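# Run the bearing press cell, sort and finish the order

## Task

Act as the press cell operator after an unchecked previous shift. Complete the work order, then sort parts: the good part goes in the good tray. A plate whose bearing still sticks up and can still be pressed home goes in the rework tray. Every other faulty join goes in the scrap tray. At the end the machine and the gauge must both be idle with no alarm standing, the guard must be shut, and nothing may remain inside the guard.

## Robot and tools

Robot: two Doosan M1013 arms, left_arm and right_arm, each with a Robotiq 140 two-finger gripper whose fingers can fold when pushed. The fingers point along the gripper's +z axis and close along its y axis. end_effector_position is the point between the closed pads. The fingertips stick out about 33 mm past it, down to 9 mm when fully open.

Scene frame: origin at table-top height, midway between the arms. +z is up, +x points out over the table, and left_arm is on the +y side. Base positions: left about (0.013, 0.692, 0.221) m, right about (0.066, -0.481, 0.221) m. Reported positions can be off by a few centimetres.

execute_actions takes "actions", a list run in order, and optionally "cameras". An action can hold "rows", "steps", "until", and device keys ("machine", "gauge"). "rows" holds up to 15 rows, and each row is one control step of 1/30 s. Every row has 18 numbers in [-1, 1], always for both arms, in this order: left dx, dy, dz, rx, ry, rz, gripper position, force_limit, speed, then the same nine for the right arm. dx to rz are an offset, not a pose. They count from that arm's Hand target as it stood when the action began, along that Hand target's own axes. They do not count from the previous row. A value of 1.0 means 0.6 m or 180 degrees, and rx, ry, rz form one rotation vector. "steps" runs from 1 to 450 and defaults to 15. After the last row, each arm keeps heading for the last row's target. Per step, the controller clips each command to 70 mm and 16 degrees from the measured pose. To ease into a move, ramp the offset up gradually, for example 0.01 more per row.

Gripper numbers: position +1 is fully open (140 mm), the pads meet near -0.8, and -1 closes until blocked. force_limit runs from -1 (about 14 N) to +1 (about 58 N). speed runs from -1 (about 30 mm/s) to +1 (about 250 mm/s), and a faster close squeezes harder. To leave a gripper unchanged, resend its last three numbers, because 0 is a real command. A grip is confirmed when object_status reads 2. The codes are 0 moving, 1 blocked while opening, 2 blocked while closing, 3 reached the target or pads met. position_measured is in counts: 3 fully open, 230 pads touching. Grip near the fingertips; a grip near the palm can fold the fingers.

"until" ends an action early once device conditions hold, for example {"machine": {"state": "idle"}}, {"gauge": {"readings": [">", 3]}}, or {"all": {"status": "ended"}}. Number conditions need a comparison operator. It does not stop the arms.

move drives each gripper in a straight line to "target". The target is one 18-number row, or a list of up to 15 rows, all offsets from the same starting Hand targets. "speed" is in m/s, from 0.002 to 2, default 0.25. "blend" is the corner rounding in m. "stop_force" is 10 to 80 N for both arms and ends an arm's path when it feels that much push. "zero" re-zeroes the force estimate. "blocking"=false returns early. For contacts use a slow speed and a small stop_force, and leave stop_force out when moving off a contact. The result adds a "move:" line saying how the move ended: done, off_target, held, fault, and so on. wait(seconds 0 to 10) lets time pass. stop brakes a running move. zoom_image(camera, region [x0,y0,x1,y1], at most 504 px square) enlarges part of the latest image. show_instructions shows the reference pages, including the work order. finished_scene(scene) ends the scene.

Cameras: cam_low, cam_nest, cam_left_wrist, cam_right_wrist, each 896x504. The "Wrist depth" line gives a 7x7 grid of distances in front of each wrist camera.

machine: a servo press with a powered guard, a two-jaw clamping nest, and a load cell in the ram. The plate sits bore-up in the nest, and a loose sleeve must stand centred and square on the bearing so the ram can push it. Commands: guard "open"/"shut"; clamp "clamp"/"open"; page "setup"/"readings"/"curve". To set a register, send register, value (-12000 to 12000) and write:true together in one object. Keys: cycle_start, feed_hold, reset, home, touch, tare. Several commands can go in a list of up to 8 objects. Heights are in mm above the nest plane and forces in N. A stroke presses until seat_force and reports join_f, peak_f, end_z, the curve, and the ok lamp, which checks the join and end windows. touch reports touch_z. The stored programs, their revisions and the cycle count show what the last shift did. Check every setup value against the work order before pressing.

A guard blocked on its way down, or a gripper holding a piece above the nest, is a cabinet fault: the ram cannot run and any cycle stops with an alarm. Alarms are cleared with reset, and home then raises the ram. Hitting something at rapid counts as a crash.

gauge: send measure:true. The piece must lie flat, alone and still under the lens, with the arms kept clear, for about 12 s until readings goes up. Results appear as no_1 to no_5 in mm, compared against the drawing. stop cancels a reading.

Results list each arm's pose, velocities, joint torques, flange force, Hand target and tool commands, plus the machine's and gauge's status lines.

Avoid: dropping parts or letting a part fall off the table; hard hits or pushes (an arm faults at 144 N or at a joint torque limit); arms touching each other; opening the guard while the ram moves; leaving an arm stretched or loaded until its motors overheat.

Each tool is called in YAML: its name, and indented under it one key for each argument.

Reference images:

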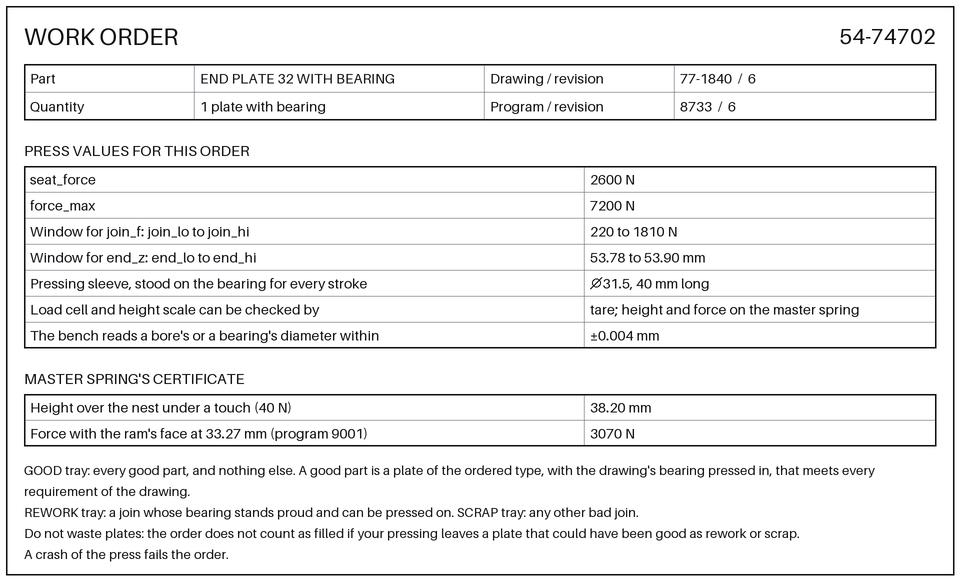

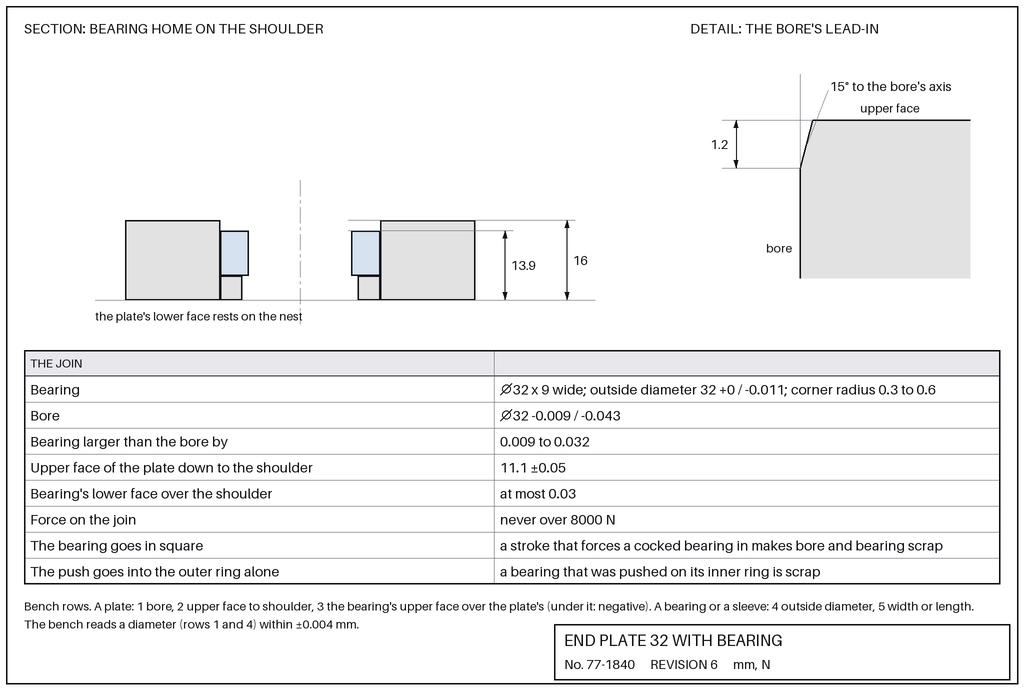

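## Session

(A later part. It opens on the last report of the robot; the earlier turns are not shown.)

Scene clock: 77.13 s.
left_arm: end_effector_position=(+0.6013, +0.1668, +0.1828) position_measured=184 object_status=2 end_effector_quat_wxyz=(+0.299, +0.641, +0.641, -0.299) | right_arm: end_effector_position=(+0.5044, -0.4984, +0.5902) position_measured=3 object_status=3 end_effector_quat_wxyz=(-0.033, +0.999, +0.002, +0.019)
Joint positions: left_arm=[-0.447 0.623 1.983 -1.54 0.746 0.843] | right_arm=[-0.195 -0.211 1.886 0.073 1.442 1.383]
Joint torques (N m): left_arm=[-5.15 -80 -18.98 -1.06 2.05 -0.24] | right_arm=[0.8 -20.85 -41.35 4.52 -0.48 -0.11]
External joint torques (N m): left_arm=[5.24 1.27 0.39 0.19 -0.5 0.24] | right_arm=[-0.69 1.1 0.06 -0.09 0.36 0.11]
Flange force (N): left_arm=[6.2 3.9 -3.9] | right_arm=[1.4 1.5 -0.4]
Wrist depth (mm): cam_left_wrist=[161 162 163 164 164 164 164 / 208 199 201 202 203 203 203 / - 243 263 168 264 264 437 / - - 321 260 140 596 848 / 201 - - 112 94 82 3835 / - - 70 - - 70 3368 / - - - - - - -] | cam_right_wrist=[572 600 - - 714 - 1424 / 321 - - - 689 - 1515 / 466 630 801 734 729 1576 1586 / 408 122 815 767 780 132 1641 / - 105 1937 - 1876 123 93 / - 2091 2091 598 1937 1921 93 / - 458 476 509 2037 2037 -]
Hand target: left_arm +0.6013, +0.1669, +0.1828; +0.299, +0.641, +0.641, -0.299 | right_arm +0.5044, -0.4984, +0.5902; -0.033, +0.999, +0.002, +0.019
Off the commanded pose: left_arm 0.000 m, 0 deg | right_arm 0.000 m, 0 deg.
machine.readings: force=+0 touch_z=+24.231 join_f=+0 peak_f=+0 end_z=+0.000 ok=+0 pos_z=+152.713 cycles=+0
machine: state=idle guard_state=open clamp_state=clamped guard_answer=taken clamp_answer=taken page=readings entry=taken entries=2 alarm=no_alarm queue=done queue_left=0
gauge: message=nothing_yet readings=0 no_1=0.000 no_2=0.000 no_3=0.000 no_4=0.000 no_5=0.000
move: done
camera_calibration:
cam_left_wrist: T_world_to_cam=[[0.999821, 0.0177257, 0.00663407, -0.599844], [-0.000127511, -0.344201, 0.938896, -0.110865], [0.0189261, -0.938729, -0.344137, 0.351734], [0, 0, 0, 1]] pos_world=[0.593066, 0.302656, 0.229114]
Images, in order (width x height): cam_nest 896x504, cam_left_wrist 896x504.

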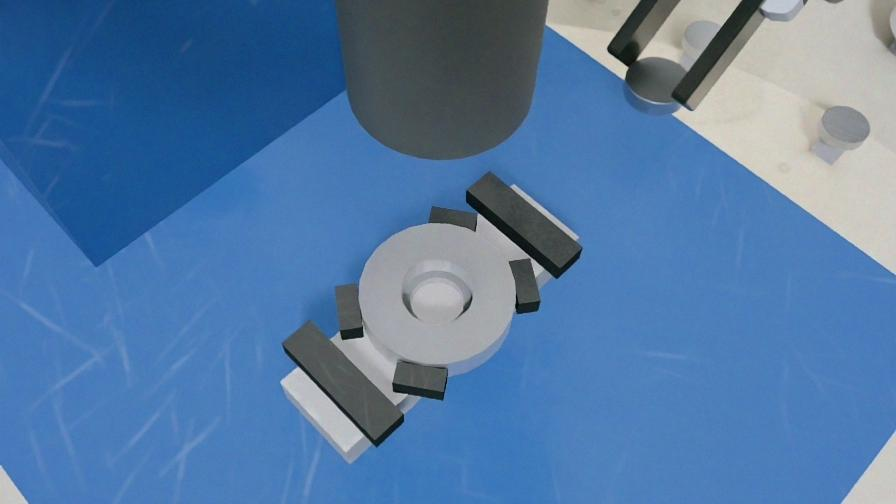

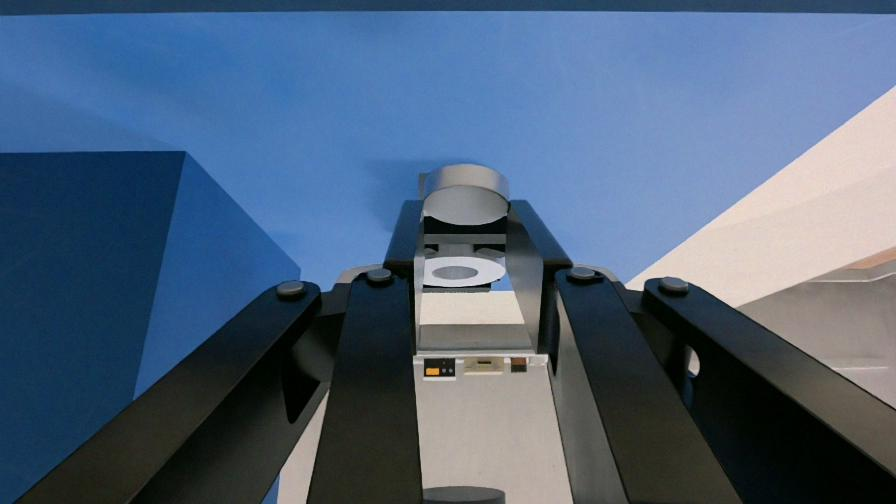

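move:
  target: [0.0562,0,0.0472,0,0,0,-1,-0.3,-1,0,0,0,0,0,0,1,1,1]
  speed: 0.08

move:
  target: [0.0191,0,0.016,0,0,0,-1,-0.3,-1,0,0,0,0,0,0,1,1,1]
  speed: 0.006
  stop_force: 10

execute_actions:
  actions:
    - {"rows":[[0,0,0,0,0,0,0,-0.3,-1,0,0,0,0,0,0,1,1,1]],"steps":45}
    - {"rows":[[0,0,0,0,0,0,-1,-0.3,-1,0,0,0,0,0,0,1,1,1]],"steps":75}
  cameras: ["cam_left_wrist"]

zoom_image:
  camera: "cam_left_wrist"
  region: [370, 110, 570, 270]

Scene clock: 86.73 s.
left_arm: end_effector_position=(+0.6013, +0.1668, +0.1388) position_measured=184 object_status=2 end_effector_quat_wxyz=(+0.299, +0.641, +0.641, -0.299) | right_arm: end_effector_position=(+0.5044, -0.4984, +0.5902) position_measured=3 object_status=3 end_effector_quat_wxyz=(-0.033, +0.999, +0.002, +0.019)
Joint positions: left_arm=[-0.447 0.691 1.983 -1.614 0.746 0.943] | right_arm=[-0.195 -0.211 1.886 0.073 1.442 1.383]
Joint torques (N m): left_arm=[-5.16 -83.96 -16.73 -0.96 2.24 -0.37] | right_arm=[0.8 -20.5 -41.46 4.51 -0.5 -0.06]
External joint torques (N m): left_arm=[5.35 1.94 0.65 0.05 -0.56 0.37] | right_arm=[-0.84 0.67 -0.03 -0.07 0.38 0.06]
Flange force (N): left_arm=[7.5 3.4 -3.1] | right_arm=[0.7 1.9 -0.7]
Wrist depth (mm): cam_left_wrist=[149 147 148 150 150 151 151 / - 141 142 142 143 142 143 / 171 172 173 159 175 176 177 / 208 216 228 231 140 253 555 / - 206 - 243 94 82 - / - - 70 - - 70 - / - - - - - - -] | cam_right_wrist=[579 595 - - - 637 1432 / 625 620 - 675 - 1313 1496 / 422 647 - - - 748 1608 / 392 113 788 762 - 132 1619 / - 105 1937 863 1861 124 93 / - 2055 2110 606 1953 1921 93 / - 460 476 517 2073 2129 -]
Hand target: left_arm +0.6013, +0.1668, +0.1388; +0.299, +0.641, +0.641, -0.299 | right_arm +0.5044, -0.4984, +0.5902; -0.033, +0.999, +0.002, +0.019
Off the commanded pose: left_arm 0.000 m, 0 deg | right_arm 0.000 m, 0 deg.
machine.readings: force=+0 touch_z=+24.231 join_f=+0 peak_f=+0 end_z=+0.000 ok=+0 pos_z=+152.713 cycles=+0
machine: state=idle guard_state=open clamp_state=clamped guard_answer=taken clamp_answer=taken page=readings entry=taken entries=2 alarm=no_alarm queue=done queue_left=0
gauge: message=nothing_yet readings=0 no_1=0.000 no_2=0.000 no_3=0.000 no_4=0.000 no_5=0.000
move: done

Scene clock: 88.23 s.
left_arm: end_effector_position=(+0.6014, +0.1668, +0.1334) position_measured=184 object_status=2 end_effector_quat_wxyz=(+0.299, +0.641, +0.641, -0.299) | right_arm: end_effector_position=(+0.5044, -0.4984, +0.5902) position_measured=3 object_status=3 end_effector_quat_wxyz=(-0.033, +0.999, +0.002, +0.019)
Joint positions: left_arm=[-0.447 0.7 1.983 -1.623 0.747 0.955] | right_arm=[-0.195 -0.211 1.886 0.073 1.442 1.383]
Joint torques (N m): left_arm=[-9.61 -70.22 -8.52 1.14 0.3 -0.27] | right_arm=[0.84 -20.69 -41.27 4.53 -0.52 -0.11]
External joint torques (N m): left_arm=[9.84 -11.87 -7.18 -2.04 1.39 0.27] | right_arm=[-0.82 0.92 -0.17 -0.09 0.4 0.1]
Flange force (N): left_arm=[-3.8 8.0 -17.4] | right_arm=[1.3 1.8 -0.9]
Wrist depth (mm): cam_left_wrist=[149 147 147 150 150 151 151 / 141 139 139 140 140 141 141 / 161 162 162 155 164 165 166 / 214 213 214 216 141 238 460 / - - - 240 94 82 - / - - 70 - - 70 66 / - - - - - - -] | cam_right_wrist=[578 575 - - 668 - 1415 / 582 630 703 703 669 - 1505 / 448 575 - - - 1664 1597 / 405 122 1407 - 804 132 1619 / - 98 1969 - 1832 123 93 / - 2073 2168 592 1891 1969 93 / - 462 475 515 2073 2073 -]
Hand target: left_arm +0.6014, +0.1668, +0.1334; +0.299, +0.641, +0.641, -0.299 (not the last commanded pose) | right_arm +0.5044, -0.4984, +0.5902; -0.033, +0.999, +0.002, +0.019
Off the commanded pose: left_arm 0.010 m, 0 deg | right_arm 0.000 m, 0 deg.
machine.readings: force=+0 touch_z=+24.231 join_f=+0 peak_f=+0 end_z=+0.000 ok=+0 pos_z=+152.713 cycles=+0
machine: state=idle guard_state=open clamp_state=clamped guard_answer=taken clamp_answer=taken page=readings entry=taken entries=2 alarm=no_alarm queue=done queue_left=0
gauge: message=nothing_yet readings=0 no_1=0.000 no_2=0.000 no_3=0.000 no_4=0.000 no_5=0.000
move: contact (left_arm)

Scene clock: 92.43 s.
left_arm: end_effector_position=(+0.6014, +0.1668, +0.1334) position_measured=184 object_status=2 end_effector_quat_wxyz=(+0.299, +0.641, +0.641, -0.299) | right_arm: end_effector_position=(+0.5044, -0.4984, +0.5902) position_measured=3 object_status=3 end_effector_quat_wxyz=(-0.033, +0.999, +0.002, +0.019)
Joint positions: left_arm=[-0.447 0.7 1.983 -1.623 0.747 0.955] | right_arm=[-0.195 -0.211 1.886 0.073 1.442 1.383]
Joint torques (N m): left_arm=[-6.09 -81.4 -16 -0.96 1.81 -0.24] | right_arm=[0.78 -20.58 -41.27 4.52 -0.51 -0.12]
External joint torques (N m): left_arm=[6.46 -0.87 0.23 0.05 -0.12 0.24] | right_arm=[-0.8 0.98 -0.01 -0.1 0.38 0.12]
External joint torques at the end of the 1st action: left_arm=[5.34 0.78 0.33 0.07 -0.46 0.27] | right_arm=[-0.88 0.88 -0.13 -0.04 0.42 0.08]
Flange force (N): left_arm=[5.3 3.3 -7.9] | right_arm=[1.2 1.8 -0.6]
Flange force at the end of the 1st action (N): left_arm=[5.9 3.3 -4.5] | right_arm=[1.2 2.0 -0.9]
Wrist depth (mm): cam_left_wrist=[149 147 147 150 150 150 151 / - 139 140 140 140 141 141 / 160 161 162 154 164 164 165 / 211 213 214 216 141 218 202 / - - - 240 94 82 - / - - 70 - - 70 - / - - - - - - -] | cam_right_wrist=[579 574 - - - 640 1459 / 317 - - - 666 1450 1535 / 457 647 - - - 1390 1619 / 410 113 1751 777 755 132 1700 / - 98 1969 934 1906 124 93 / - 2110 2003 622 1906 1937 93 / - 462 477 517 2055 2073 -]
Hand target: left_arm +0.6014, +0.1668, +0.1334; +0.299, +0.641, +0.641, -0.299 | right_arm +0.5044, -0.4984, +0.5902; -0.033, +0.999, +0.002, +0.019
Off the commanded pose: left_arm 0.000 m, 0 deg | right_arm 0.000 m, 0 deg.
machine.readings: force=+0 touch_z=+24.231 join_f=+0 peak_f=+0 end_z=+0.000 ok=+0 pos_z=+152.713 cycles=+0
machine: state=idle guard_state=open clamp_state=clamped guard_answer=taken clamp_answer=taken page=readings entry=taken entries=2 alarm=no_alarm queue=done queue_left=0
gauge: message=nothing_yet readings=0 no_1=0.000 no_2=0.000 no_3=0.000 no_4=0.000 no_5=0.000
camera_calibration:
cam_left_wrist: T_world_to_cam=[[0.999819, 0.01782, 0.00666731, -0.59965], [-0.000126265, -0.344201, 0.938896, -0.0644839], [0.0190261, -0.938727, -0.344136, 0.334672], [0, 0, 0, 1]] pos_world=[0.593166, 0.302656, 0.179714]
Images, in order (width x height): cam_left_wrist 896x504.

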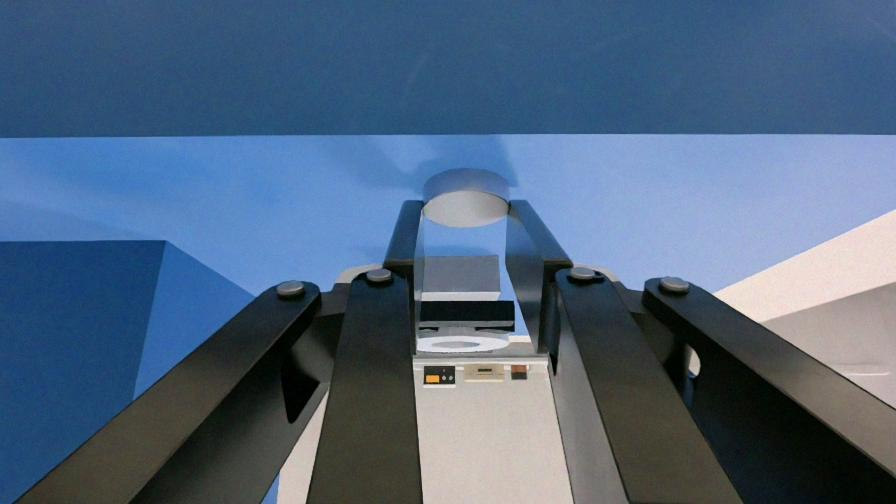

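Scaled by 2.520.

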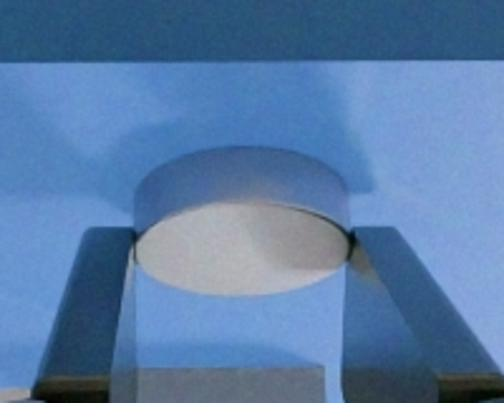

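execute_actions:
  actions:
    - {"rows":[[0,0,0,0,0,0,0,-0.3,-1,0,0,0,0,0,0,1,1,1]],"steps":45}
    - {"rows":[[0.0032,0,0.0027,0,0,0,0,-0.3,-1,0,0,0,0,0,0,1,1,1]],"steps":20}
    - {"rows":[[0,0,0,0,0,0,-1,-0.3,-1,0,0,0,0,0,0,1,1,1]],"steps":75}

move:
  target:
    - [-0.1276,0,-0.1072,0,0,0,-1,-0.3,-1,0,0,0,0,0,0,1,1,1]
    - [0.1103,0.0067,-0.3909,0,0,0,-1,-0.3,-1,0,0,0,0,0,0,1,1,1]
    - [0.331,0.083,-0.7371,0,0,0,-1,-0.3,-1,0,0,0,0,0,0,1,1,1]
    - [0.331,0.083,-0.7371,-0.383,0,-0.3215,-1,-0.3,-1,0,0,0,0,0,0,1,1,1]
  speed: [0.15,0.2,0.25,0.3]
  blend: [0.03,0.03,0.03,0]
  cameras: ["cam_left_wrist"]

Scene clock: 108.60 s.
left_arm: end_effector_position=(+0.6014, +0.1668, +0.1309) position_measured=183 object_status=2 end_effector_quat_wxyz=(+0.299, +0.641, +0.641, -0.299) | right_arm: end_effector_position=(+0.5044, -0.4984, +0.5902) position_measured=3 object_status=3 end_effector_quat_wxyz=(-0.033, +0.999, +0.002, +0.019)
Joint positions: left_arm=[-0.447 0.704 1.983 -1.627 0.747 0.961] | right_arm=[-0.195 -0.211 1.886 0.073 1.442 1.383]
Joint torques (N m): left_arm=[-6.58 -80.72 -15.71 -0.93 1.75 -0.23] | right_arm=[0.68 -20.6 -41.36 4.49 -0.49 -0.13]
External joint torques (N m): left_arm=[6.84 -1.4 0.08 0.04 -0.06 0.23] | right_arm=[-0.69 0.9 0.04 -0.07 0.36 0.13]
External joint torques at the end of the 1st action: left_arm=[5.37 1.11 0.41 0.14 -0.47 0.25] | right_arm=[-0.66 0.71 -0.12 -0.05 0.41 0.09]
External joint torques at the end of the 2nd action: left_arm=[5.56 0.5 0.6 0.09 -0.48 0.25] | right_arm=[-0.77 1.04 -0.06 -0.07 0.39 0.12]
Flange force (N): left_arm=[5.1 3.4 -8.8] | right_arm=[1.1 1.5 -0.5]
Flange force at the end of the 1st action (N): left_arm=[6.2 3.6 -4.3] | right_arm=[1.0 1.4 -0.9]
Flange force at the end of the 2nd action (N): left_arm=[5.9 2.9 -5.4] | right_arm=[1.4 1.7 -0.7]
Wrist depth (mm): cam_left_wrist=[149 147 147 150 150 151 151 / - 139 140 140 141 141 141 / 155 156 157 154 158 159 160 / 206 207 207 209 141 230 232 / 203 - - 238 94 94 - / - - 70 - - 70 66 / - - - - - - -] | cam_right_wrist=[575 588 673 695 679 651 1415 / 337 601 - 716 - - 1515 / 471 550 714 725 727 1700 1608 / 406 122 826 785 739 132 1641 / - 98 1921 790 1846 123 93 / - 2110 2055 611 2020 1937 93 / - 464 475 518 2129 2073 -]
Hand target: left_arm +0.6014, +0.1668, +0.1309; +0.299, +0.641, +0.641, -0.299 | right_arm +0.5044, -0.4984, +0.5902; -0.033, +0.999, +0.002, +0.019
Off the commanded pose: left_arm 0.000 m, 0 deg | right_arm 0.000 m, 0 deg.
machine.readings: force=+0 touch_z=+24.231 join_f=+0 peak_f=+0 end_z=+0.000 ok=+0 pos_z=+152.713 cycles=+0
machine: state=idle guard_state=open clamp_state=clamped guard_answer=taken clamp_answer=taken page=readings entry=taken entries=2 alarm=no_alarm queue=done queue_left=0
gauge: message=nothing_yet readings=0 no_1=0.000 no_2=0.000 no_3=0.000 no_4=0.000 no_5=0.000

Scene clock: 115.07 s.
left_arm: end_effector_position=(+0.6510, +0.6333, +0.2627) position_measured=183 object_status=2 end_effector_quat_wxyz=(+0.423, +0.000, +0.906, +0.000) | right_arm: end_effector_position=(+0.5044, -0.4984, +0.5902) position_measured=3 object_status=3 end_effector_quat_wxyz=(-0.033, +0.999, +0.002, +0.019)
Joint positions: left_arm=[-0.204 0.227 2.457 -3.586 0.438 1.821] | right_arm=[-0.195 -0.211 1.886 0.073 1.442 1.383]
Joint torques (N m): left_arm=[-5.8 -46.23 -23 -1.49 2.6 -0.35] | right_arm=[0.62 -20.43 -41.3 4.48 -0.49 -0.11]
External joint torques (N m): left_arm=[5.89 0.84 0.63 -0.03 -0.57 0.35] | right_arm=[-0.61 0.66 -0.14 -0.05 0.37 0.11]
Flange force (N): left_arm=[-2.7 14.0 2.8] | right_arm=[0.9 1.3 -0.9]
Wrist depth (mm): cam_left_wrist=[390 349 374 375 391 391 405 / 477 476 487 - 447 450 1874 / 628 633 626 157 - 2680 2420 / 3280 3195 1662 171 141 3155 3368 / 1598 - - 113 94 82 - / - - 70 - - 70 - / - - - - - - -] | cam_right_wrist=[571 - - - 649 - 1450 / 584 611 - - 693 1535 1496 / 439 632 770 - - 1586 1586 / 410 122 809 760 - 132 1653 / - 105 1921 879 1876 124 93 / - 2091 2020 620 1953 1921 93 / - 462 475 517 2110 2003 -]
Hand target: left_arm +0.6510, +0.6333, +0.2627; +0.423, +0.000, +0.906, +0.000 | right_arm +0.5044, -0.4984, +0.5902; -0.033, +0.999, +0.002, +0.019
Off the commanded pose: left_arm 0.000 m, 0 deg | right_arm 0.000 m, 0 deg.
machine.readings: force=+0 touch_z=+24.231 join_f=+0 peak_f=+0 end_z=+0.000 ok=+0 pos_z=+152.713 cycles=+0
machine: state=idle guard_state=open clamp_state=clamped guard_answer=taken clamp_answer=taken page=readings entry=taken entries=2 alarm=no_alarm queue=done queue_left=0
gauge: message=nothing_yet readings=0 no_1=0.000 no_2=0.000 no_3=0.000 no_4=0.000 no_5=0.000
move: done
camera_calibration:
cam_left_wrist: T_world_to_cam=[[-0.0178746, 0.999824, 0.00563904, -0.617592], [0.344904, 0.000872156, 0.938637, -0.468366], [0.938468, 0.0187227, -0.344859, -0.388551], [0, 0, 0, 1]] pos_world=[0.515145, 0.625167, 0.309113]
Images, in order (width x height): cam_left_wrist 896x504.

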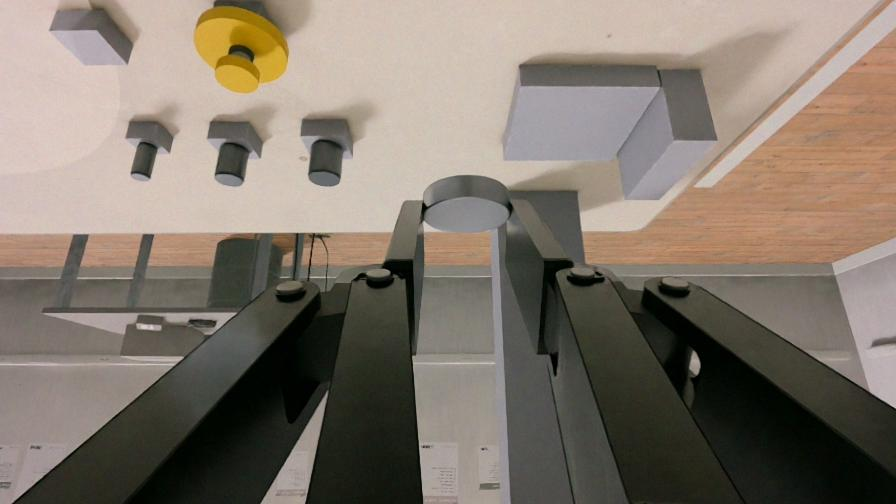

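move:
  target:
    - [-0.0127,0.1937,0.3072,0,0,0,-1,-0.3,-1,0,0,0,0,0,0,1,1,1]
    - [-0.0038,0.1937,0.5147,0,0,0,-1,-0.3,-1,0,0,0,0,0,0,1,1,1]
  speed: [0.2,0.08]
  blend: [0.02,0]

move:
  target: [0.0255,0,0.0214,0,0,0,-1,-0.3,-1,0,0,0,0,0,0,1,1,1]
  speed: 0.012
  stop_force: 10

execute_actions:
  actions:
    - {"rows":[[0,0,0,0,0,0,0,-0.3,-1,0,0,0,0,0,0,1,1,1]],"steps":60}

move:
  target:
    - [0,0,-0.2,0,0,0,0,-0.3,0,0,0,0,0,0,0,1,1,1]
    - [0.06,-0.25,-0.53,0,0,0,0,-0.3,0,0,0,0,0,0,0,1,1,1]
  speed: 0.25
  blend: [0.02,0]

execute_actions:
  actions:
    - {"gauge":{"measure":true},"steps":420,"until":{"gauge":{"readings":["=",1]}}}

Scene clock: 127.17 s.
left_arm: end_effector_position=(+0.8889, +0.7495, +0.0659) position_measured=183 object_status=2 end_effector_quat_wxyz=(+0.423, +0.000, +0.906, +0.000) | right_arm: end_effector_position=(+0.5044, -0.4984, +0.5902) position_measured=3 object_status=3 end_effector_quat_wxyz=(-0.033, +0.999, +0.002, +0.019)
Joint positions: left_arm=[0.074 0.794 2.018 -3.087 0.543 1.546] | right_arm=[-0.195 -0.211 1.886 0.073 1.442 1.383]
Joint torques (N m): left_arm=[-5.27 -90.16 -16.02 -1.54 2.65 -0.24] | right_arm=[0.76 -20.48 -41.35 4.52 -0.49 -0.11]
External joint torques (N m): left_arm=[5.37 0.99 0.53 0.11 -0.56 0.24] | right_arm=[-0.7 0.69 0.01 -0.09 0.37 0.11]
Flange force (N): left_arm=[0.6 8.6 0.5] | right_arm=[0.8 1.5 -0.6]
Wrist depth (mm): cam_left_wrist=[145 141 132 131 131 132 136 / 173 174 143 137 144 137 131 / 225 227 202 159 179 - - / 322 326 301 171 141 146 117 / - - - 354 94 93 - / - - 70 340 - 70 - / - - - 326 - - -] | cam_right_wrist=[572 585 677 651 - 625 1459 / 322 - 712 689 743 1576 1525 / 495 - 736 - 736 1565 1619 / 411 113 780 - - 132 1630 / - 105 1953 793 1846 123 93 / - 2037 2073 614 1921 1937 93 / - 462 473 512 2037 2110 -]
Hand target: left_arm +0.8889, +0.7495, +0.0658; +0.423, +0.000, +0.906, +0.000 | right_arm +0.5044, -0.4984, +0.5902; -0.033, +0.999, +0.002, +0.019
Off the commanded pose: left_arm 0.000 m, 0 deg | right_arm 0.000 m, 0 deg.
machine.readings: force=+0 touch_z=+24.231 join_f=+0 peak_f=+0 end_z=+0.000 ok=+0 pos_z=+152.713 cycles=+0
machine: state=idle guard_state=open clamp_state=clamped guard_answer=taken clamp_answer=taken page=readings entry=taken entries=2 alarm=no_alarm queue=done queue_left=0
gauge: message=nothing_yet readings=0 no_1=0.000 no_2=0.000 no_3=0.000 no_4=0.000 no_5=0.000
move: done

Scene clock: 128.70 s.
left_arm: end_effector_position=(+0.8891, +0.7495, +0.0552) position_measured=183 object_status=2 end_effector_quat_wxyz=(+0.423, +0.000, +0.906, +0.000) | right_arm: end_effector_position=(+0.5044, -0.4984, +0.5902) position_measured=3 object_status=3 end_effector_quat_wxyz=(-0.033, +0.999, +0.002, +0.019)
Joint positions: left_arm=[0.074 0.812 2.014 -3.088 0.558 1.548] | right_arm=[-0.195 -0.211 1.886 0.073 1.442 1.383]
Joint torques (N m): left_arm=[-5.73 -80.99 -11.92 -1.47 -0.02 -0.26] | right_arm=[0.65 -20.7 -41.37 4.49 -0.55 -0.1]
External joint torques (N m): left_arm=[5.79 -8.7 -3.09 0.1 2.12 0.26] | right_arm=[-0.6 0.97 0.13 -0.08 0.43 0.1]
Flange force (N): left_arm=[-7.0 9.1 -8.5] | right_arm=[1.1 1.3 -0.5]
Wrist depth (mm): cam_left_wrist=[127 128 126 127 127 127 134 / 157 151 125 124 125 125 129 / 205 206 178 153 158 141 122 / 296 300 273 170 141 147 115 / 458 - - 353 94 94 116 / - - 70 338 - 70 - / - - - 325 - - -] | cam_right_wrist=[578 568 673 649 - 649 1415 / 584 - 714 - - 669 1477 / 446 681 732 796 765 725 1597 / 394 113 804 - 770 133 1630 / - 105 1876 - 1804 123 93 / - 2020 2091 649 1937 1986 93 / - 462 469 512 2037 2073 -]
Hand target: left_arm +0.8891, +0.7495, +0.0552; +0.423, +0.000, +0.906, +0.000 (not the last commanded pose) | right_arm +0.5044, -0.4984, +0.5902; -0.033, +0.999, +0.002, +0.019
Off the commanded pose: left_arm 0.009 m, 0 deg | right_arm 0.000 m, 0 deg.
machine.readings: force=+0 touch_z=+24.231 join_f=+0 peak_f=+0 end_z=+0.000 ok=+0 pos_z=+152.713 cycles=+0
machine: state=idle guard_state=open clamp_state=clamped guard_answer=taken clamp_answer=taken page=readings entry=taken entries=2 alarm=no_alarm queue=done queue_left=0
gauge: message=nothing_yet readings=0 no_1=0.000 no_2=0.000 no_3=0.000 no_4=0.000 no_5=0.000
move: contact (left_arm)

Scene clock: 130.90 s.
left_arm: end_effector_position=(+0.8891, +0.7495, +0.0552) position_measured=129 object_status=3 end_effector_quat_wxyz=(+0.423, +0.000, +0.906, +0.000) | right_arm: end_effector_position=(+0.5044, -0.4984, +0.5902) position_measured=3 object_status=3 end_effector_quat_wxyz=(-0.033, +0.999, +0.002, +0.019)
Joint positions: left_arm=[0.074 0.812 2.014 -3.088 0.558 1.548] | right_arm=[-0.195 -0.211 1.886 0.073 1.442 1.383]
Joint torques (N m): left_arm=[-5.4 -90.76 -15.54 -1.46 2.58 -0.24] | right_arm=[0.71 -20.48 -41.32 4.5 -0.54 -0.07]
External joint torques (N m): left_arm=[5.59 1.09 0.73 0.11 -0.51 0.24] | right_arm=[-0.67 0.81 -0.03 -0.07 0.42 0.07]
Flange force (N): left_arm=[1.0 9.0 0.2] | right_arm=[1.0 1.5 -0.7]
Wrist depth (mm): cam_left_wrist=[127 128 127 127 127 128 134 / 156 158 125 125 125 126 129 / 217 206 166 153 157 146 122 / 271 294 130 225 143 - 115 / - 89 94 356 349 93 82 / - - - 340 340 66 77 / - 71 - 321 322 - 72] | cam_right_wrist=[575 - - - - 629 1441 / 307 632 708 - 699 679 1515 / 391 624 - - 718 1641 1597 / 409 122 785 823 775 132 1664 / - 105 1953 - 1891 123 93 / - 2188 2055 595 1986 1953 93 / - 461 478 519 2073 2003 -]
Hand target: left_arm +0.8891, +0.7495, +0.0552; +0.423, +0.000, +0.906, +0.000 | right_arm +0.5044, -0.4984, +0.5902; -0.033, +0.999, +0.002, +0.019
Off the commanded pose: left_arm 0.000 m, 0 deg | right_arm 0.000 m, 0 deg.
machine.readings: force=+0 touch_z=+24.231 join_f=+0 peak_f=+0 end_z=+0.000 ok=+0 pos_z=+152.713 cycles=+0
machine: state=idle guard_state=open clamp_state=clamped guard_answer=taken clamp_answer=taken page=readings entry=taken entries=2 alarm=no_alarm queue=done queue_left=0
gauge: message=nothing_yet readings=0 no_1=0.000 no_2=0.000 no_3=0.000 no_4=0.000 no_5=0.000

Scene clock: 133.10 s.
left_arm: end_effector_position=(+0.6222, +0.5996, +0.2320) position_measured=129 object_status=3 end_effector_quat_wxyz=(+0.423, +0.000, +0.906, +0.000) | right_arm: end_effector_position=(+0.5044, -0.4984, +0.5902) position_measured=3 object_status=3 end_effector_quat_wxyz=(-0.033, +0.999, +0.002, +0.019)
Joint positions: left_arm=[-0.312 0.279 2.507 -3.668 0.549 1.8] | right_arm=[-0.195 -0.211 1.886 0.073 1.442 1.383]
Joint torques (N m): left_arm=[-5.32 -47.64 -19.16 -1.26 2.51 -0.42] | right_arm=[0.52 -20.41 -41.31 4.48 -0.5 -0.08]
External joint torques (N m): left_arm=[5.44 1 0.59 0.2 -0.49 0.42] | right_arm=[-0.63 0.7 -0.03 -0.06 0.38 0.08]
Flange force (N): left_arm=[-3.0 14.2 4.9] | right_arm=[0.8 1.4 -0.7]
Wrist depth (mm): cam_left_wrist=[348 347 351 354 355 352 366 / 429 402 377 439 435 417 459 / - 535 536 568 494 2374 2374 / 3720 3237 130 3280 143 3612 3280 / - 89 94 3511 113 92 82 / - - - - - 66 77 / - 71 - 2739 - - 72] | cam_right_wrist=[571 - - - 614 624 1424 / 588 614 - - 662 673 1505 / 429 625 785 762 732 1597 1641 / 397 122 788 793 757 132 1688 / - 105 1921 - 1846 124 93 / - 2129 2091 579 1937 1986 93 / - 463 474 517 2037 2020 -]
Hand target: left_arm +0.6223, +0.5995, +0.2321; +0.423, +0.000, +0.906, +0.000 | right_arm +0.5044, -0.4984, +0.5902; -0.033, +0.999, +0.002, +0.019
Off the commanded pose: left_arm 0.000 m, 0 deg | right_arm 0.000 m, 0 deg.
machine.readings: force=+0 touch_z=+24.231 join_f=+0 peak_f=+0 end_z=+0.000 ok=+0 pos_z=+152.713 cycles=+0
machine: state=idle guard_state=open clamp_state=clamped guard_answer=taken clamp_answer=taken page=readings entry=taken entries=2 alarm=no_alarm queue=done queue_left=0
gauge: message=nothing_yet readings=0 no_1=0.000 no_2=0.000 no_3=0.000 no_4=0.000 no_5=0.000
move: done

Scene clock: 145.30 s.
left_arm: end_effector_position=(+0.6223, +0.5995, +0.2321) position_measured=129 object_status=3 end_effector_quat_wxyz=(+0.423, +0.000, +0.906, +0.000) | right_arm: end_effector_position=(+0.5044, -0.4984, +0.5902) position_measured=3 object_status=3 end_effector_quat_wxyz=(-0.033, +0.999, +0.002, +0.019)
Joint positions: left_arm=[-0.312 0.279 2.507 -3.668 0.549 1.8] | right_arm=[-0.195 -0.211 1.886 0.073 1.442 1.383]
Joint torques (N m): left_arm=[-5.59 -47.7 -19.09 -1.13 2.49 -0.24] | right_arm=[0.91 -20.45 -41.35 4.51 -0.5 -0.1]
External joint torques (N m): left_arm=[5.68 0.65 0.42 0.07 -0.46 0.24] | right_arm=[-0.91 0.89 0.2 -0.11 0.39 0.09]
Flange force (N): left_arm=[-3.6 14.6 4.5] | right_arm=[0.7 2.0 -0.4]
Wrist depth (mm): cam_left_wrist=[360 346 350 353 355 - 349 / - 440 396 416 437 438 1662 / - 517 507 508 519 2077 2397 / 1673 812 125 3462 143 3323 3116 / - 89 94 3776 126 92 82 / - - - 4020 602 66 77 / - 71 - 2518 - - 72] | cam_right_wrist=[582 585 668 646 625 673 1415 / 318 - 695 683 669 - 1505 / 429 - - - 689 1891 1619 / 395 113 2073 835 772 132 1676 / - 105 1953 - 1876 124 93 / - 2148 2020 601 1969 1953 93 / - 462 484 519 2037 2073 -]
Hand target: left_arm +0.6223, +0.5995, +0.2321; +0.423, +0.000, +0.906, +0.000 | right_arm +0.5044, -0.4984, +0.5902; -0.033, +0.999, +0.002, +0.019
Tool commands: left_gripper/position=+0.0 left_gripper/force_limit=-0.3 left_gripper/speed=+0.0 right_gripper/position=+1.0 right_gripper/force_limit=+1.0 right_gripper/speed=+1.0
Off the commanded pose: left_arm 0.000 m, 0 deg | right_arm 0.000 m, 0 deg.
machine.readings: force=+0 touch_z=+24.231 join_f=+0 peak_f=+0 end_z=+0.000 ok=+0 pos_z=+152.713 cycles=+0
machine: state=idle guard_state=open clamp_state=clamped guard_answer=taken clamp_answer=taken page=readings entry=taken entries=2 alarm=no_alarm queue=done queue_left=0
gauge: message=measure_taken readings=1 no_1=0.000 no_2=0.000 no_3=0.000 no_4=32.000 no_5=9.002

move:
  target:
    - [-0.06,0.25,0.33,0,0,0,0,-0.3,0,0,0,0,0,0,0,1,1,1]
    - [-0.06,0.25,0.53,0,0,0,0,-0.3,0,0,0,0,0,0,0,1,1,1]
  speed: [0.25,0.12]
  blend: [0.02,0]

execute_actions:
  actions:
    - {"rows":[[0,0,0,0,0,0,-1,-0.3,-1,0,0,0,0,0,0,1,1,1]],"steps":75}

move:
  target:
    - [-0.14,0,-0.12,0,0,0,-1,-0.3,-1,0,0,0,0,0,0,1,1,1]
    - [0.05,-0.0825,-0.3,0,0,0,-1,-0.3,-1,0,0,0,0,0,0,1,1,1]
    - [0.195,-0.0825,-0.178,0,0,0,-1,-0.3,-1,0,0,0,0,0,0,1,1,1]
  speed: [0.15,0.2,0.08]
  blend: [0.02,0.02,0]
  cameras: ["cam_left_wrist"]

Scene clock: 157.93 s.
left_arm: end_effector_position=(+0.8890, +0.7495, +0.0553) position_measured=129 object_status=3 end_effector_quat_wxyz=(+0.423, +0.000, +0.906, +0.000) | right_arm: end_effector_position=(+0.5044, -0.4984, +0.5902) position_measured=3 object_status=3 end_effector_quat_wxyz=(-0.033, +0.999, +0.002, +0.019)
Joint positions: left_arm=[0.074 0.812 2.014 -3.088 0.558 1.548] | right_arm=[-0.195 -0.211 1.886 0.073 1.442 1.383]
Joint torques (N m): left_arm=[-5.41 -88.88 -14.91 -1.46 2.57 -0.24] | right_arm=[0.68 -20.49 -41.33 4.48 -0.56 -0.11]
External joint torques (N m): left_arm=[5.54 -1.03 0.07 0.1 -0.5 0.24] | right_arm=[-0.64 0.81 0.06 -0.06 0.44 0.1]
Flange force (N): left_arm=[-1.6 8.9 -1.8] | right_arm=[0.9 1.4 -0.6]
Wrist depth (mm): cam_left_wrist=[127 128 126 127 127 128 134 / 156 158 125 125 126 126 131 / 204 206 166 153 158 146 - / 294 294 130 226 143 137 115 / - 89 94 352 349 92 87 / - - - 340 340 66 77 / - 71 - 323 322 - 72] | cam_right_wrist=[559 - 699 669 - - 1459 / 316 - - 679 - 677 1505 / 470 569 - - - 703 1555 / 393 122 818 - 856 133 1688 / - 105 1921 807 1846 123 93 / - 2073 1969 606 1986 2003 93 / - 456 473 518 2110 2055 -]
Hand target: left_arm +0.8891, +0.7495, +0.0552; +0.423, +0.000, +0.906, +0.000 | right_arm +0.5044, -0.4984, +0.5902; -0.033, +0.999, +0.002, +0.019
Off the commanded pose: left_arm 0.000 m, 0 deg | right_arm 0.000 m, 0 deg.
machine.readings: force=+0 touch_z=+24.231 join_f=+0 peak_f=+0 end_z=+0.000 ok=+0 pos_z=+152.713 cycles=+0
machine: state=idle guard_state=open clamp_state=clamped guard_answer=taken clamp_answer=taken page=readings entry=taken entries=2 alarm=no_alarm queue=done queue_left=0
gauge: message=measure_taken readings=1 no_1=0.000 no_2=0.000 no_3=0.000 no_4=32.000 no_5=9.002
move: done

Scene clock: 160.63 s.
left_arm: end_effector_position=(+0.8891, +0.7495, +0.0552) position_measured=183 object_status=2 end_effector_quat_wxyz=(+0.423, +0.000, +0.906, +0.000) | right_arm: end_effector_position=(+0.5044, -0.4984, +0.5902) position_measured=3 object_status=3 end_effector_quat_wxyz=(-0.033, +0.999, +0.002, +0.019)
Joint positions: left_arm=[0.074 0.812 2.014 -3.088 0.558 1.548] | right_arm=[-0.195 -0.211 1.886 0.073 1.442 1.383]
Joint torques (N m): left_arm=[-5.41 -87.22 -14.83 -1.5 1.8 -0.24] | right_arm=[0.59 -20.4 -41.26 4.49 -0.5 -0.09]
External joint torques (N m): left_arm=[5.84 -3.06 -0.2 0.13 0.29 0.24] | right_arm=[-0.7 0.8 -0.08 -0.07 0.38 0.08]
Flange force (N): left_arm=[-2.3 9.3 -4.6] | right_arm=[1.1 1.6 -0.8]
Wrist depth (mm): cam_left_wrist=[127 128 126 127 127 127 134 / 157 158 125 125 125 126 127 / 204 206 178 153 157 148 - / 294 272 272 207 141 147 116 / 1719 - - 350 94 94 119 / - - 70 336 - 70 - / - - - 321 - - -] | cam_right_wrist=[572 - - 660 - 609 1407 / 581 - 712 710 - 1597 1515 / 469 600 705 748 679 1515 1597 / 410 122 815 746 772 132 1688 / - 98 1921 - 1738 123 93 / - 2073 2294 604 1986 1969 93 / - 462 476 514 2129 2003 -]
Hand target: left_arm +0.8891, +0.7495, +0.0552; +0.423, +0.000, +0.906, +0.000 | right_arm +0.5044, -0.4984, +0.5902; -0.033, +0.999, +0.002, +0.019
Off the commanded pose: left_arm 0.000 m, 0 deg | right_arm 0.000 m, 0 deg.
machine.readings: force=+0 touch_z=+24.231 join_f=+0 peak_f=+0 end_z=+0.000 ok=+0 pos_z=+152.713 cycles=+0
machine: state=idle guard_state=open clamp_state=clamped guard_answer=taken clamp_answer=taken page=readings entry=taken entries=2 alarm=no_alarm queue=done queue_left=0
gauge: message=measure_taken readings=1 no_1=0.000 no_2=0.000 no_3=0.000 no_4=32.000 no_5=9.002

Scene clock: 164.03 s.
left_arm: end_effector_position=(+0.7321, +0.6999, +0.0343) position_measured=183 object_status=2 end_effector_quat_wxyz=(+0.423, +0.000, +0.906, +0.000) | right_arm: end_effector_position=(+0.5044, -0.4984, +0.5902) position_measured=3 object_status=3 end_effector_quat_wxyz=(-0.033, +0.999, +0.002, +0.019)
Joint positions: left_arm=[-0.02 0.798 2.309 -3.201 0.838 1.572] | right_arm=[-0.195 -0.211 1.886 0.073 1.442 1.383]
Joint torques (N m): left_arm=[-5.46 -79.7 -4.84 -0.29 2.87 -0.22] | right_arm=[0.71 -20.73 -41.27 4.51 -0.5 -0.1]
External joint torques (N m): left_arm=[5.81 1.72 0.92 0.12 -0.77 0.22] | right_arm=[-0.63 0.98 -0.1 -0.08 0.37 0.09]
Flange force (N): left_arm=[1.1 12.7 1.7] | right_arm=[1.4 1.4 -0.7]
Wrist depth (mm): cam_left_wrist=[- 97 97 97 102 102 102 / 131 96 132 121 127 127 133 / 173 163 164 155 165 166 166 / 233 235 217 218 141 220 242 / 347 - - 265 94 82 3368 / - - 70 - - 70 3040 / - - - - - - -] | cam_right_wrist=[576 556 - - 655 - 1415 / 624 627 - - 699 - 1486 / 423 567 - - - 1608 1608 / 393 122 788 780 760 124 1641 / - 105 1969 872 1861 124 93 / - 2110 2110 604 1937 2003 93 / - 459 476 514 2037 2003 -]
Hand target: left_arm +0.7321, +0.6999, +0.0342; +0.423, +0.000, +0.906, +0.000 | right_arm +0.5044, -0.4984, +0.5902; -0.033, +0.999, +0.002, +0.019
Off the commanded pose: left_arm 0.000 m, 0 deg | right_arm 0.000 m, 0 deg.
machine.readings: force=+0 touch_z=+24.231 join_f=+0 peak_f=+0 end_z=+0.000 ok=+0 pos_z=+152.713 cycles=+0
machine: state=idle guard_state=open clamp_state=clamped guard_answer=taken clamp_answer=taken page=readings entry=taken entries=2 alarm=no_alarm queue=done queue_left=0
gauge: message=measure_taken readings=1 no_1=0.000 no_2=0.000 no_3=0.000 no_4=32.000 no_5=9.002
move: done
camera_calibration:
cam_left_wrist: T_world_to_cam=[[-0.0179366, 0.999823, 0.00575868, -0.681314], [0.344488, 0.000772879, 0.93879, -0.281707], [0.938619, 0.0188225, -0.344441, -0.544864], [0, 0, 0, 1]] pos_world=[0.596244, 0.691667, 0.0807137]
Images, in order (width x height): cam_left_wrist 896x504.

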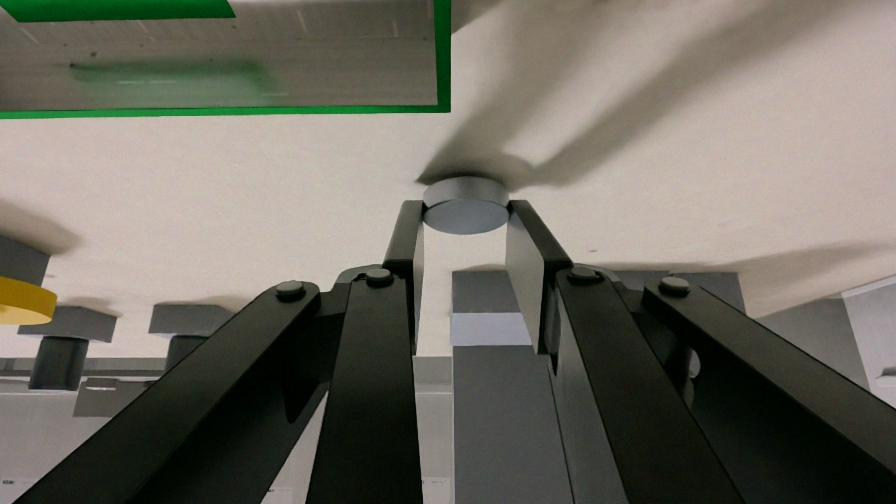

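move:
  target: [-0.0,0,0,0,0,0,-1,-0.3,-1,0,0,0,0,0,0,1,1,1]
  cameras: ["cam_nest","cam_low"]

Scene clock: 200.83 s.
left_arm: end_effector_position=(+0.7321, +0.6999, +0.0342) position_measured=183 object_status=2 end_effector_quat_wxyz=(+0.423, +0.000, +0.906, +0.000) | right_arm: end_effector_position=(+0.5044, -0.4984, +0.5902) position_measured=3 object_status=3 end_effector_quat_wxyz=(-0.033, +0.999, +0.002, +0.019)
Joint positions: left_arm=[-0.02 0.798 2.309 -3.201 0.838 1.572] | right_arm=[-0.195 -0.211 1.886 0.073 1.442 1.383]
Joint torques (N m): left_arm=[-5.54 -78.77 -4.46 -0.29 2.64 -0.25] | right_arm=[0.5 -20.37 -41.24 4.49 -0.52 -0.11]
External joint torques (N m): left_arm=[5.7 1.04 0.67 0.14 -0.56 0.25] | right_arm=[-0.48 0.75 0.03 -0.08 0.4 0.1]
Flange force (N): left_arm=[0.4 12.5 1.1] | right_arm=[0.9 1.0 -0.6]
Wrist depth (mm): cam_left_wrist=[- 97 97 97 106 102 102 / 130 96 132 126 126 127 133 / 162 163 164 155 165 166 157 / 233 234 217 217 141 240 266 / 350 - - 263 94 94 3237 / - - 70 - - 70 66 / - - - - - - -] | cam_right_wrist=[576 578 - - 635 637 1382 / 598 683 - 772 691 1565 1477 / 469 653 691 721 716 723 1608 / 409 122 765 - 739 133 1653 / - 105 2003 823 1804 123 93 / - 2148 2037 597 1906 1861 93 / - 462 475 521 2037 2020 -]
Hand target: left_arm +0.7321, +0.6999, +0.0342; +0.423, +0.000, +0.906, +0.000 | right_arm +0.5044, -0.4984, +0.5902; -0.033, +0.999, +0.002, +0.019
Off the commanded pose: left_arm 0.000 m, 0 deg | right_arm 0.000 m, 0 deg.
machine.readings: force=+0 touch_z=+24.231 join_f=+0 peak_f=+0 end_z=+0.000 ok=+0 pos_z=+152.713 cycles=+0
machine: state=idle guard_state=open clamp_state=clamped guard_answer=taken clamp_answer=taken page=readings entry=taken entries=2 alarm=no_alarm queue=done queue_left=0
gauge: message=measure_taken readings=1 no_1=0.000 no_2=0.000 no_3=0.000 no_4=32.000 no_5=9.002
move: done
Images, in order (width x height): cam_low 896x504, cam_nest 896x504.

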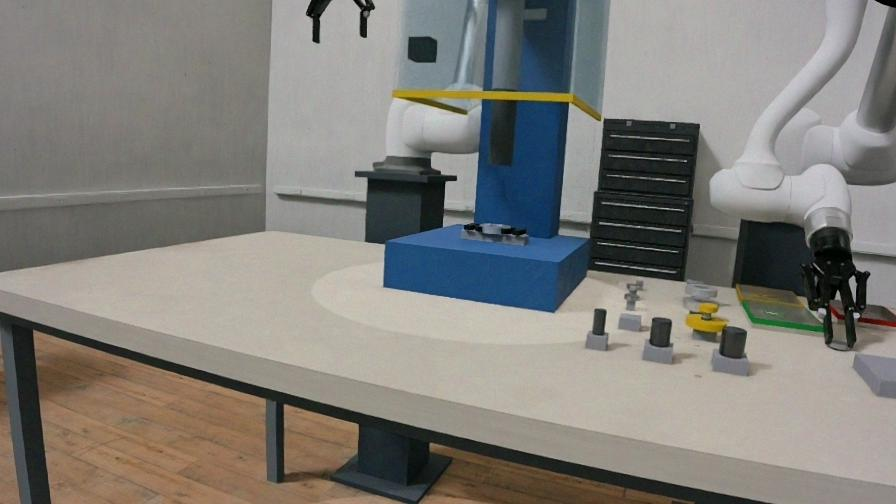

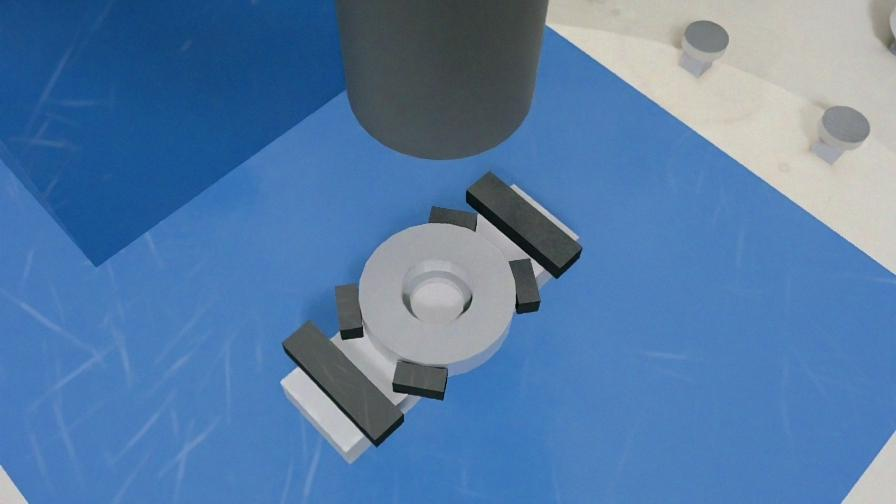

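move:
  target: [0.0126,0,0.0107,0,0,0,-1,-0.3,-1,0,0,0,0,0,0,1,1,1]
  speed: 0.02
  stop_force: 10

move:
  target: [0,0,0,0,0,0,0.0,-0.3,-1,0,0,0,0,0,0,1,1,1]

move:
  target: [0,0,-0.15,0,0,0,0.0,-0.3,-1,0,0,0,0,0,0,1,1,1]
  cameras: ["cam_left_wrist"]

Scene clock: 207.37 s.
left_arm: end_effector_position=(+0.7324, +0.6999, +0.0297) position_measured=183 object_status=2 end_effector_quat_wxyz=(+0.423, +0.000, +0.906, +0.000) | right_arm: end_effector_position=(+0.5044, -0.4984, +0.5902) position_measured=3 object_status=3 end_effector_quat_wxyz=(-0.033, +0.999, +0.002, +0.019)
Joint positions: left_arm=[-0.02 0.808 2.306 -3.2 0.846 1.572] | right_arm=[-0.195 -0.211 1.886 0.073 1.442 1.383]
Joint torques (N m): left_arm=[-5.55 -73.06 -0.61 -0.26 0.18 -0.25] | right_arm=[0.9 -20.56 -41.32 4.49 -0.5 -0.08]
External joint torques (N m): left_arm=[5.72 -5.09 -3.03 0.12 1.92 0.25] | right_arm=[-1 0.9 -0.03 -0.07 0.37 0.08]
Flange force (N): left_arm=[-6.5 12.6 -2.1] | right_arm=[1.0 2.3 -0.7]
Wrist depth (mm): cam_left_wrist=[- 92 93 96 100 97 97 / 94 95 95 114 119 119 120 / 153 154 155 153 156 156 157 / 220 222 205 206 141 208 229 / 338 - - 264 94 82 326 / - - 70 - - 70 66 / - - - - - - -] | cam_right_wrist=[567 588 - - 666 - 1459 / 625 644 - 741 - - 1486 / 451 - - - - 1713 1608 / 411 113 - - - 132 1676 / - 105 2110 - 1969 123 93 / - 2148 2020 589 1937 1891 93 / - 458 475 515 2020 2091 -]
Hand target: left_arm +0.7323, +0.6999, +0.0297; +0.423, +0.000, +0.906, +0.000 (not the last commanded pose) | right_arm +0.5044, -0.4984, +0.5902; -0.033, +0.999, +0.002, +0.019
Off the commanded pose: left_arm 0.005 m, 0 deg | right_arm 0.000 m, 0 deg.
machine.readings: force=+0 touch_z=+24.231 join_f=+0 peak_f=+0 end_z=+0.000 ok=+0 pos_z=+152.713 cycles=+0
machine: state=idle guard_state=open clamp_state=clamped guard_answer=taken clamp_answer=taken page=readings entry=taken entries=2 alarm=no_alarm queue=done queue_left=0
gauge: message=measure_taken readings=1 no_1=0.000 no_2=0.000 no_3=0.000 no_4=32.000 no_5=9.002
move: contact (left_arm)

Scene clock: 208.77 s.
left_arm: end_effector_position=(+0.7323, +0.6999, +0.0297) position_measured=129 object_status=0 end_effector_quat_wxyz=(+0.423, +0.000, +0.906, +0.000) | right_arm: end_effector_position=(+0.5044, -0.4984, +0.5902) position_measured=3 object_status=3 end_effector_quat_wxyz=(-0.033, +0.999, +0.002, +0.019)
Joint positions: left_arm=[-0.02 0.808 2.306 -3.2 0.846 1.572] | right_arm=[-0.195 -0.211 1.886 0.073 1.442 1.383]
Joint torques (N m): left_arm=[-5.51 -78.95 -3.97 -0.26 2.58 -0.25] | right_arm=[0.78 -20.64 -41.45 4.5 -0.49 -0.12]
External joint torques (N m): left_arm=[5.64 1.1 0.65 0.15 -0.52 0.25] | right_arm=[-0.76 0.9 0.16 -0.08 0.38 0.11]
Flange force (N): left_arm=[0.5 12.5 1.2] | right_arm=[0.9 1.7 -0.4]
Wrist depth (mm): cam_left_wrist=[- 92 92 96 100 96 96 / 94 95 95 119 119 119 119 / 153 154 155 153 156 156 157 / 220 221 139 224 143 208 228 / 299 89 108 319 143 92 82 / - - - 497 485 66 77 / - 71 - 463 - - 72] | cam_right_wrist=[578 592 - - 655 - 1382 / 627 - - - - - 1576 / 490 634 677 - 725 1861 1619 / 410 122 2091 783 - 132 1641 / - 105 1921 844 1921 124 93 / - 2055 2209 589 2003 1953 93 / - 462 476 525 2073 2020 -]
Hand target: left_arm +0.7323, +0.6999, +0.0297; +0.423, +0.000, +0.906, +0.000 | right_arm +0.5044, -0.4984, +0.5902; -0.033, +0.999, +0.002, +0.019
Off the commanded pose: left_arm 0.000 m, 0 deg | right_arm 0.000 m, 0 deg.
machine.readings: force=+0 touch_z=+24.231 join_f=+0 peak_f=+0 end_z=+0.000 ok=+0 pos_z=+152.713 cycles=+0
machine: state=idle guard_state=open clamp_state=clamped guard_answer=taken clamp_answer=taken page=readings entry=taken entries=2 alarm=no_alarm queue=done queue_left=0
gauge: message=measure_taken readings=1 no_1=0.000 no_2=0.000 no_3=0.000 no_4=32.000 no_5=9.002
move: done

Scene clock: 209.67 s.
left_arm: end_effector_position=(+0.6633, +0.6999, +0.0874) position_measured=129 object_status=3 end_effector_quat_wxyz=(+0.423, -0.001, +0.906, +0.000) | right_arm: end_effector_position=(+0.5044, -0.4984, +0.5902) position_measured=3 object_status=3 end_effector_quat_wxyz=(-0.033, +0.999, +0.002, +0.019)
Joint positions: left_arm=[-0.03 0.67 2.455 -3.21 0.856 1.571] | right_arm=[-0.195 -0.211 1.886 0.073 1.442 1.383]
Joint torques (N m): left_arm=[-5.58 -66.97 -3.07 -0.26 2.58 -0.27] | right_arm=[0.48 -20.32 -41.34 4.48 -0.5 -0.1]
External joint torques (N m): left_arm=[5.65 0.04 0.03 0.19 -0.51 0.27] | right_arm=[-0.51 0.6 0.02 -0.06 0.38 0.1]
Flange force (N): left_arm=[-2.0 14.8 0.7] | right_arm=[0.7 1.1 -0.6]
Wrist depth (mm): cam_left_wrist=[158 165 166 169 170 170 169 / 216 180 180 209 210 210 209 / 269 271 271 272 274 276 275 / 279 358 130 361 143 345 2832 / - 89 94 572 126 92 82 / - - - - - 66 77 / - 71 - 3003 - - 72] | cam_right_wrist=[569 582 635 - 664 - 1415 / 627 637 - - - 685 1535 / 469 634 721 844 - 1576 1545 / 407 122 1653 - - 132 1688 / - 105 1953 777 1832 123 93 / - 2055 2091 601 1891 2129 93 / - 459 478 517 2110 2091 -]
Hand target: left_arm +0.6633, +0.6999, +0.0875; +0.423, +0.000, +0.906, +0.000 | right_arm +0.5044, -0.4984, +0.5902; -0.033, +0.999, +0.002, +0.019
Off the commanded pose: left_arm 0.000 m, 0 deg | right_arm 0.000 m, 0 deg.
machine.readings: force=+0 touch_z=+24.231 join_f=+0 peak_f=+0 end_z=+0.000 ok=+0 pos_z=+152.713 cycles=+0
machine: state=idle guard_state=open clamp_state=clamped guard_answer=taken clamp_answer=taken page=readings entry=taken entries=2 alarm=no_alarm queue=done queue_left=0
gauge: message=measure_taken readings=1 no_1=0.000 no_2=0.000 no_3=0.000 no_4=32.000 no_5=9.002
move: done
camera_calibration:
cam_left_wrist: T_world_to_cam=[[-0.0181356, 0.99982, 0.00550084, -0.682813], [0.34398, 0.00107331, 0.938977, -0.307727], [0.938802, 0.0189211, -0.343937, -0.462265], [0, 0, 0, 1]] pos_world=[0.527444, 0.691767, 0.133714]
Images, in order (width x height): cam_left_wrist 896x504.

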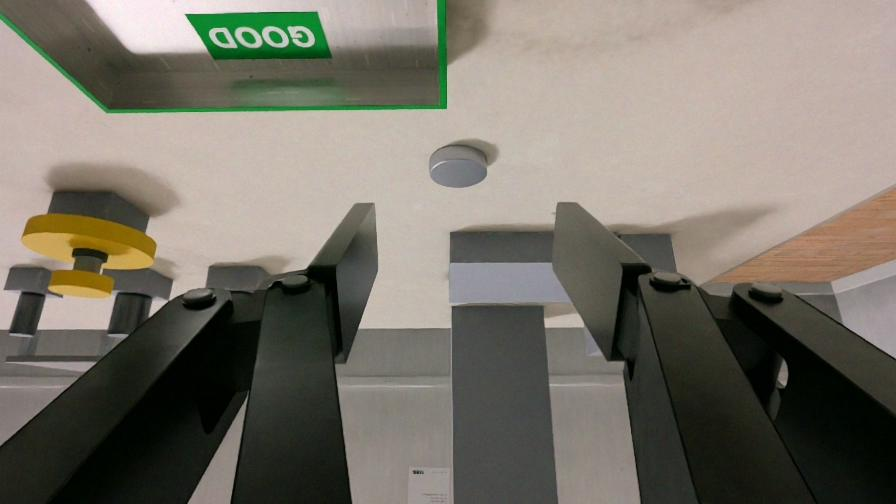

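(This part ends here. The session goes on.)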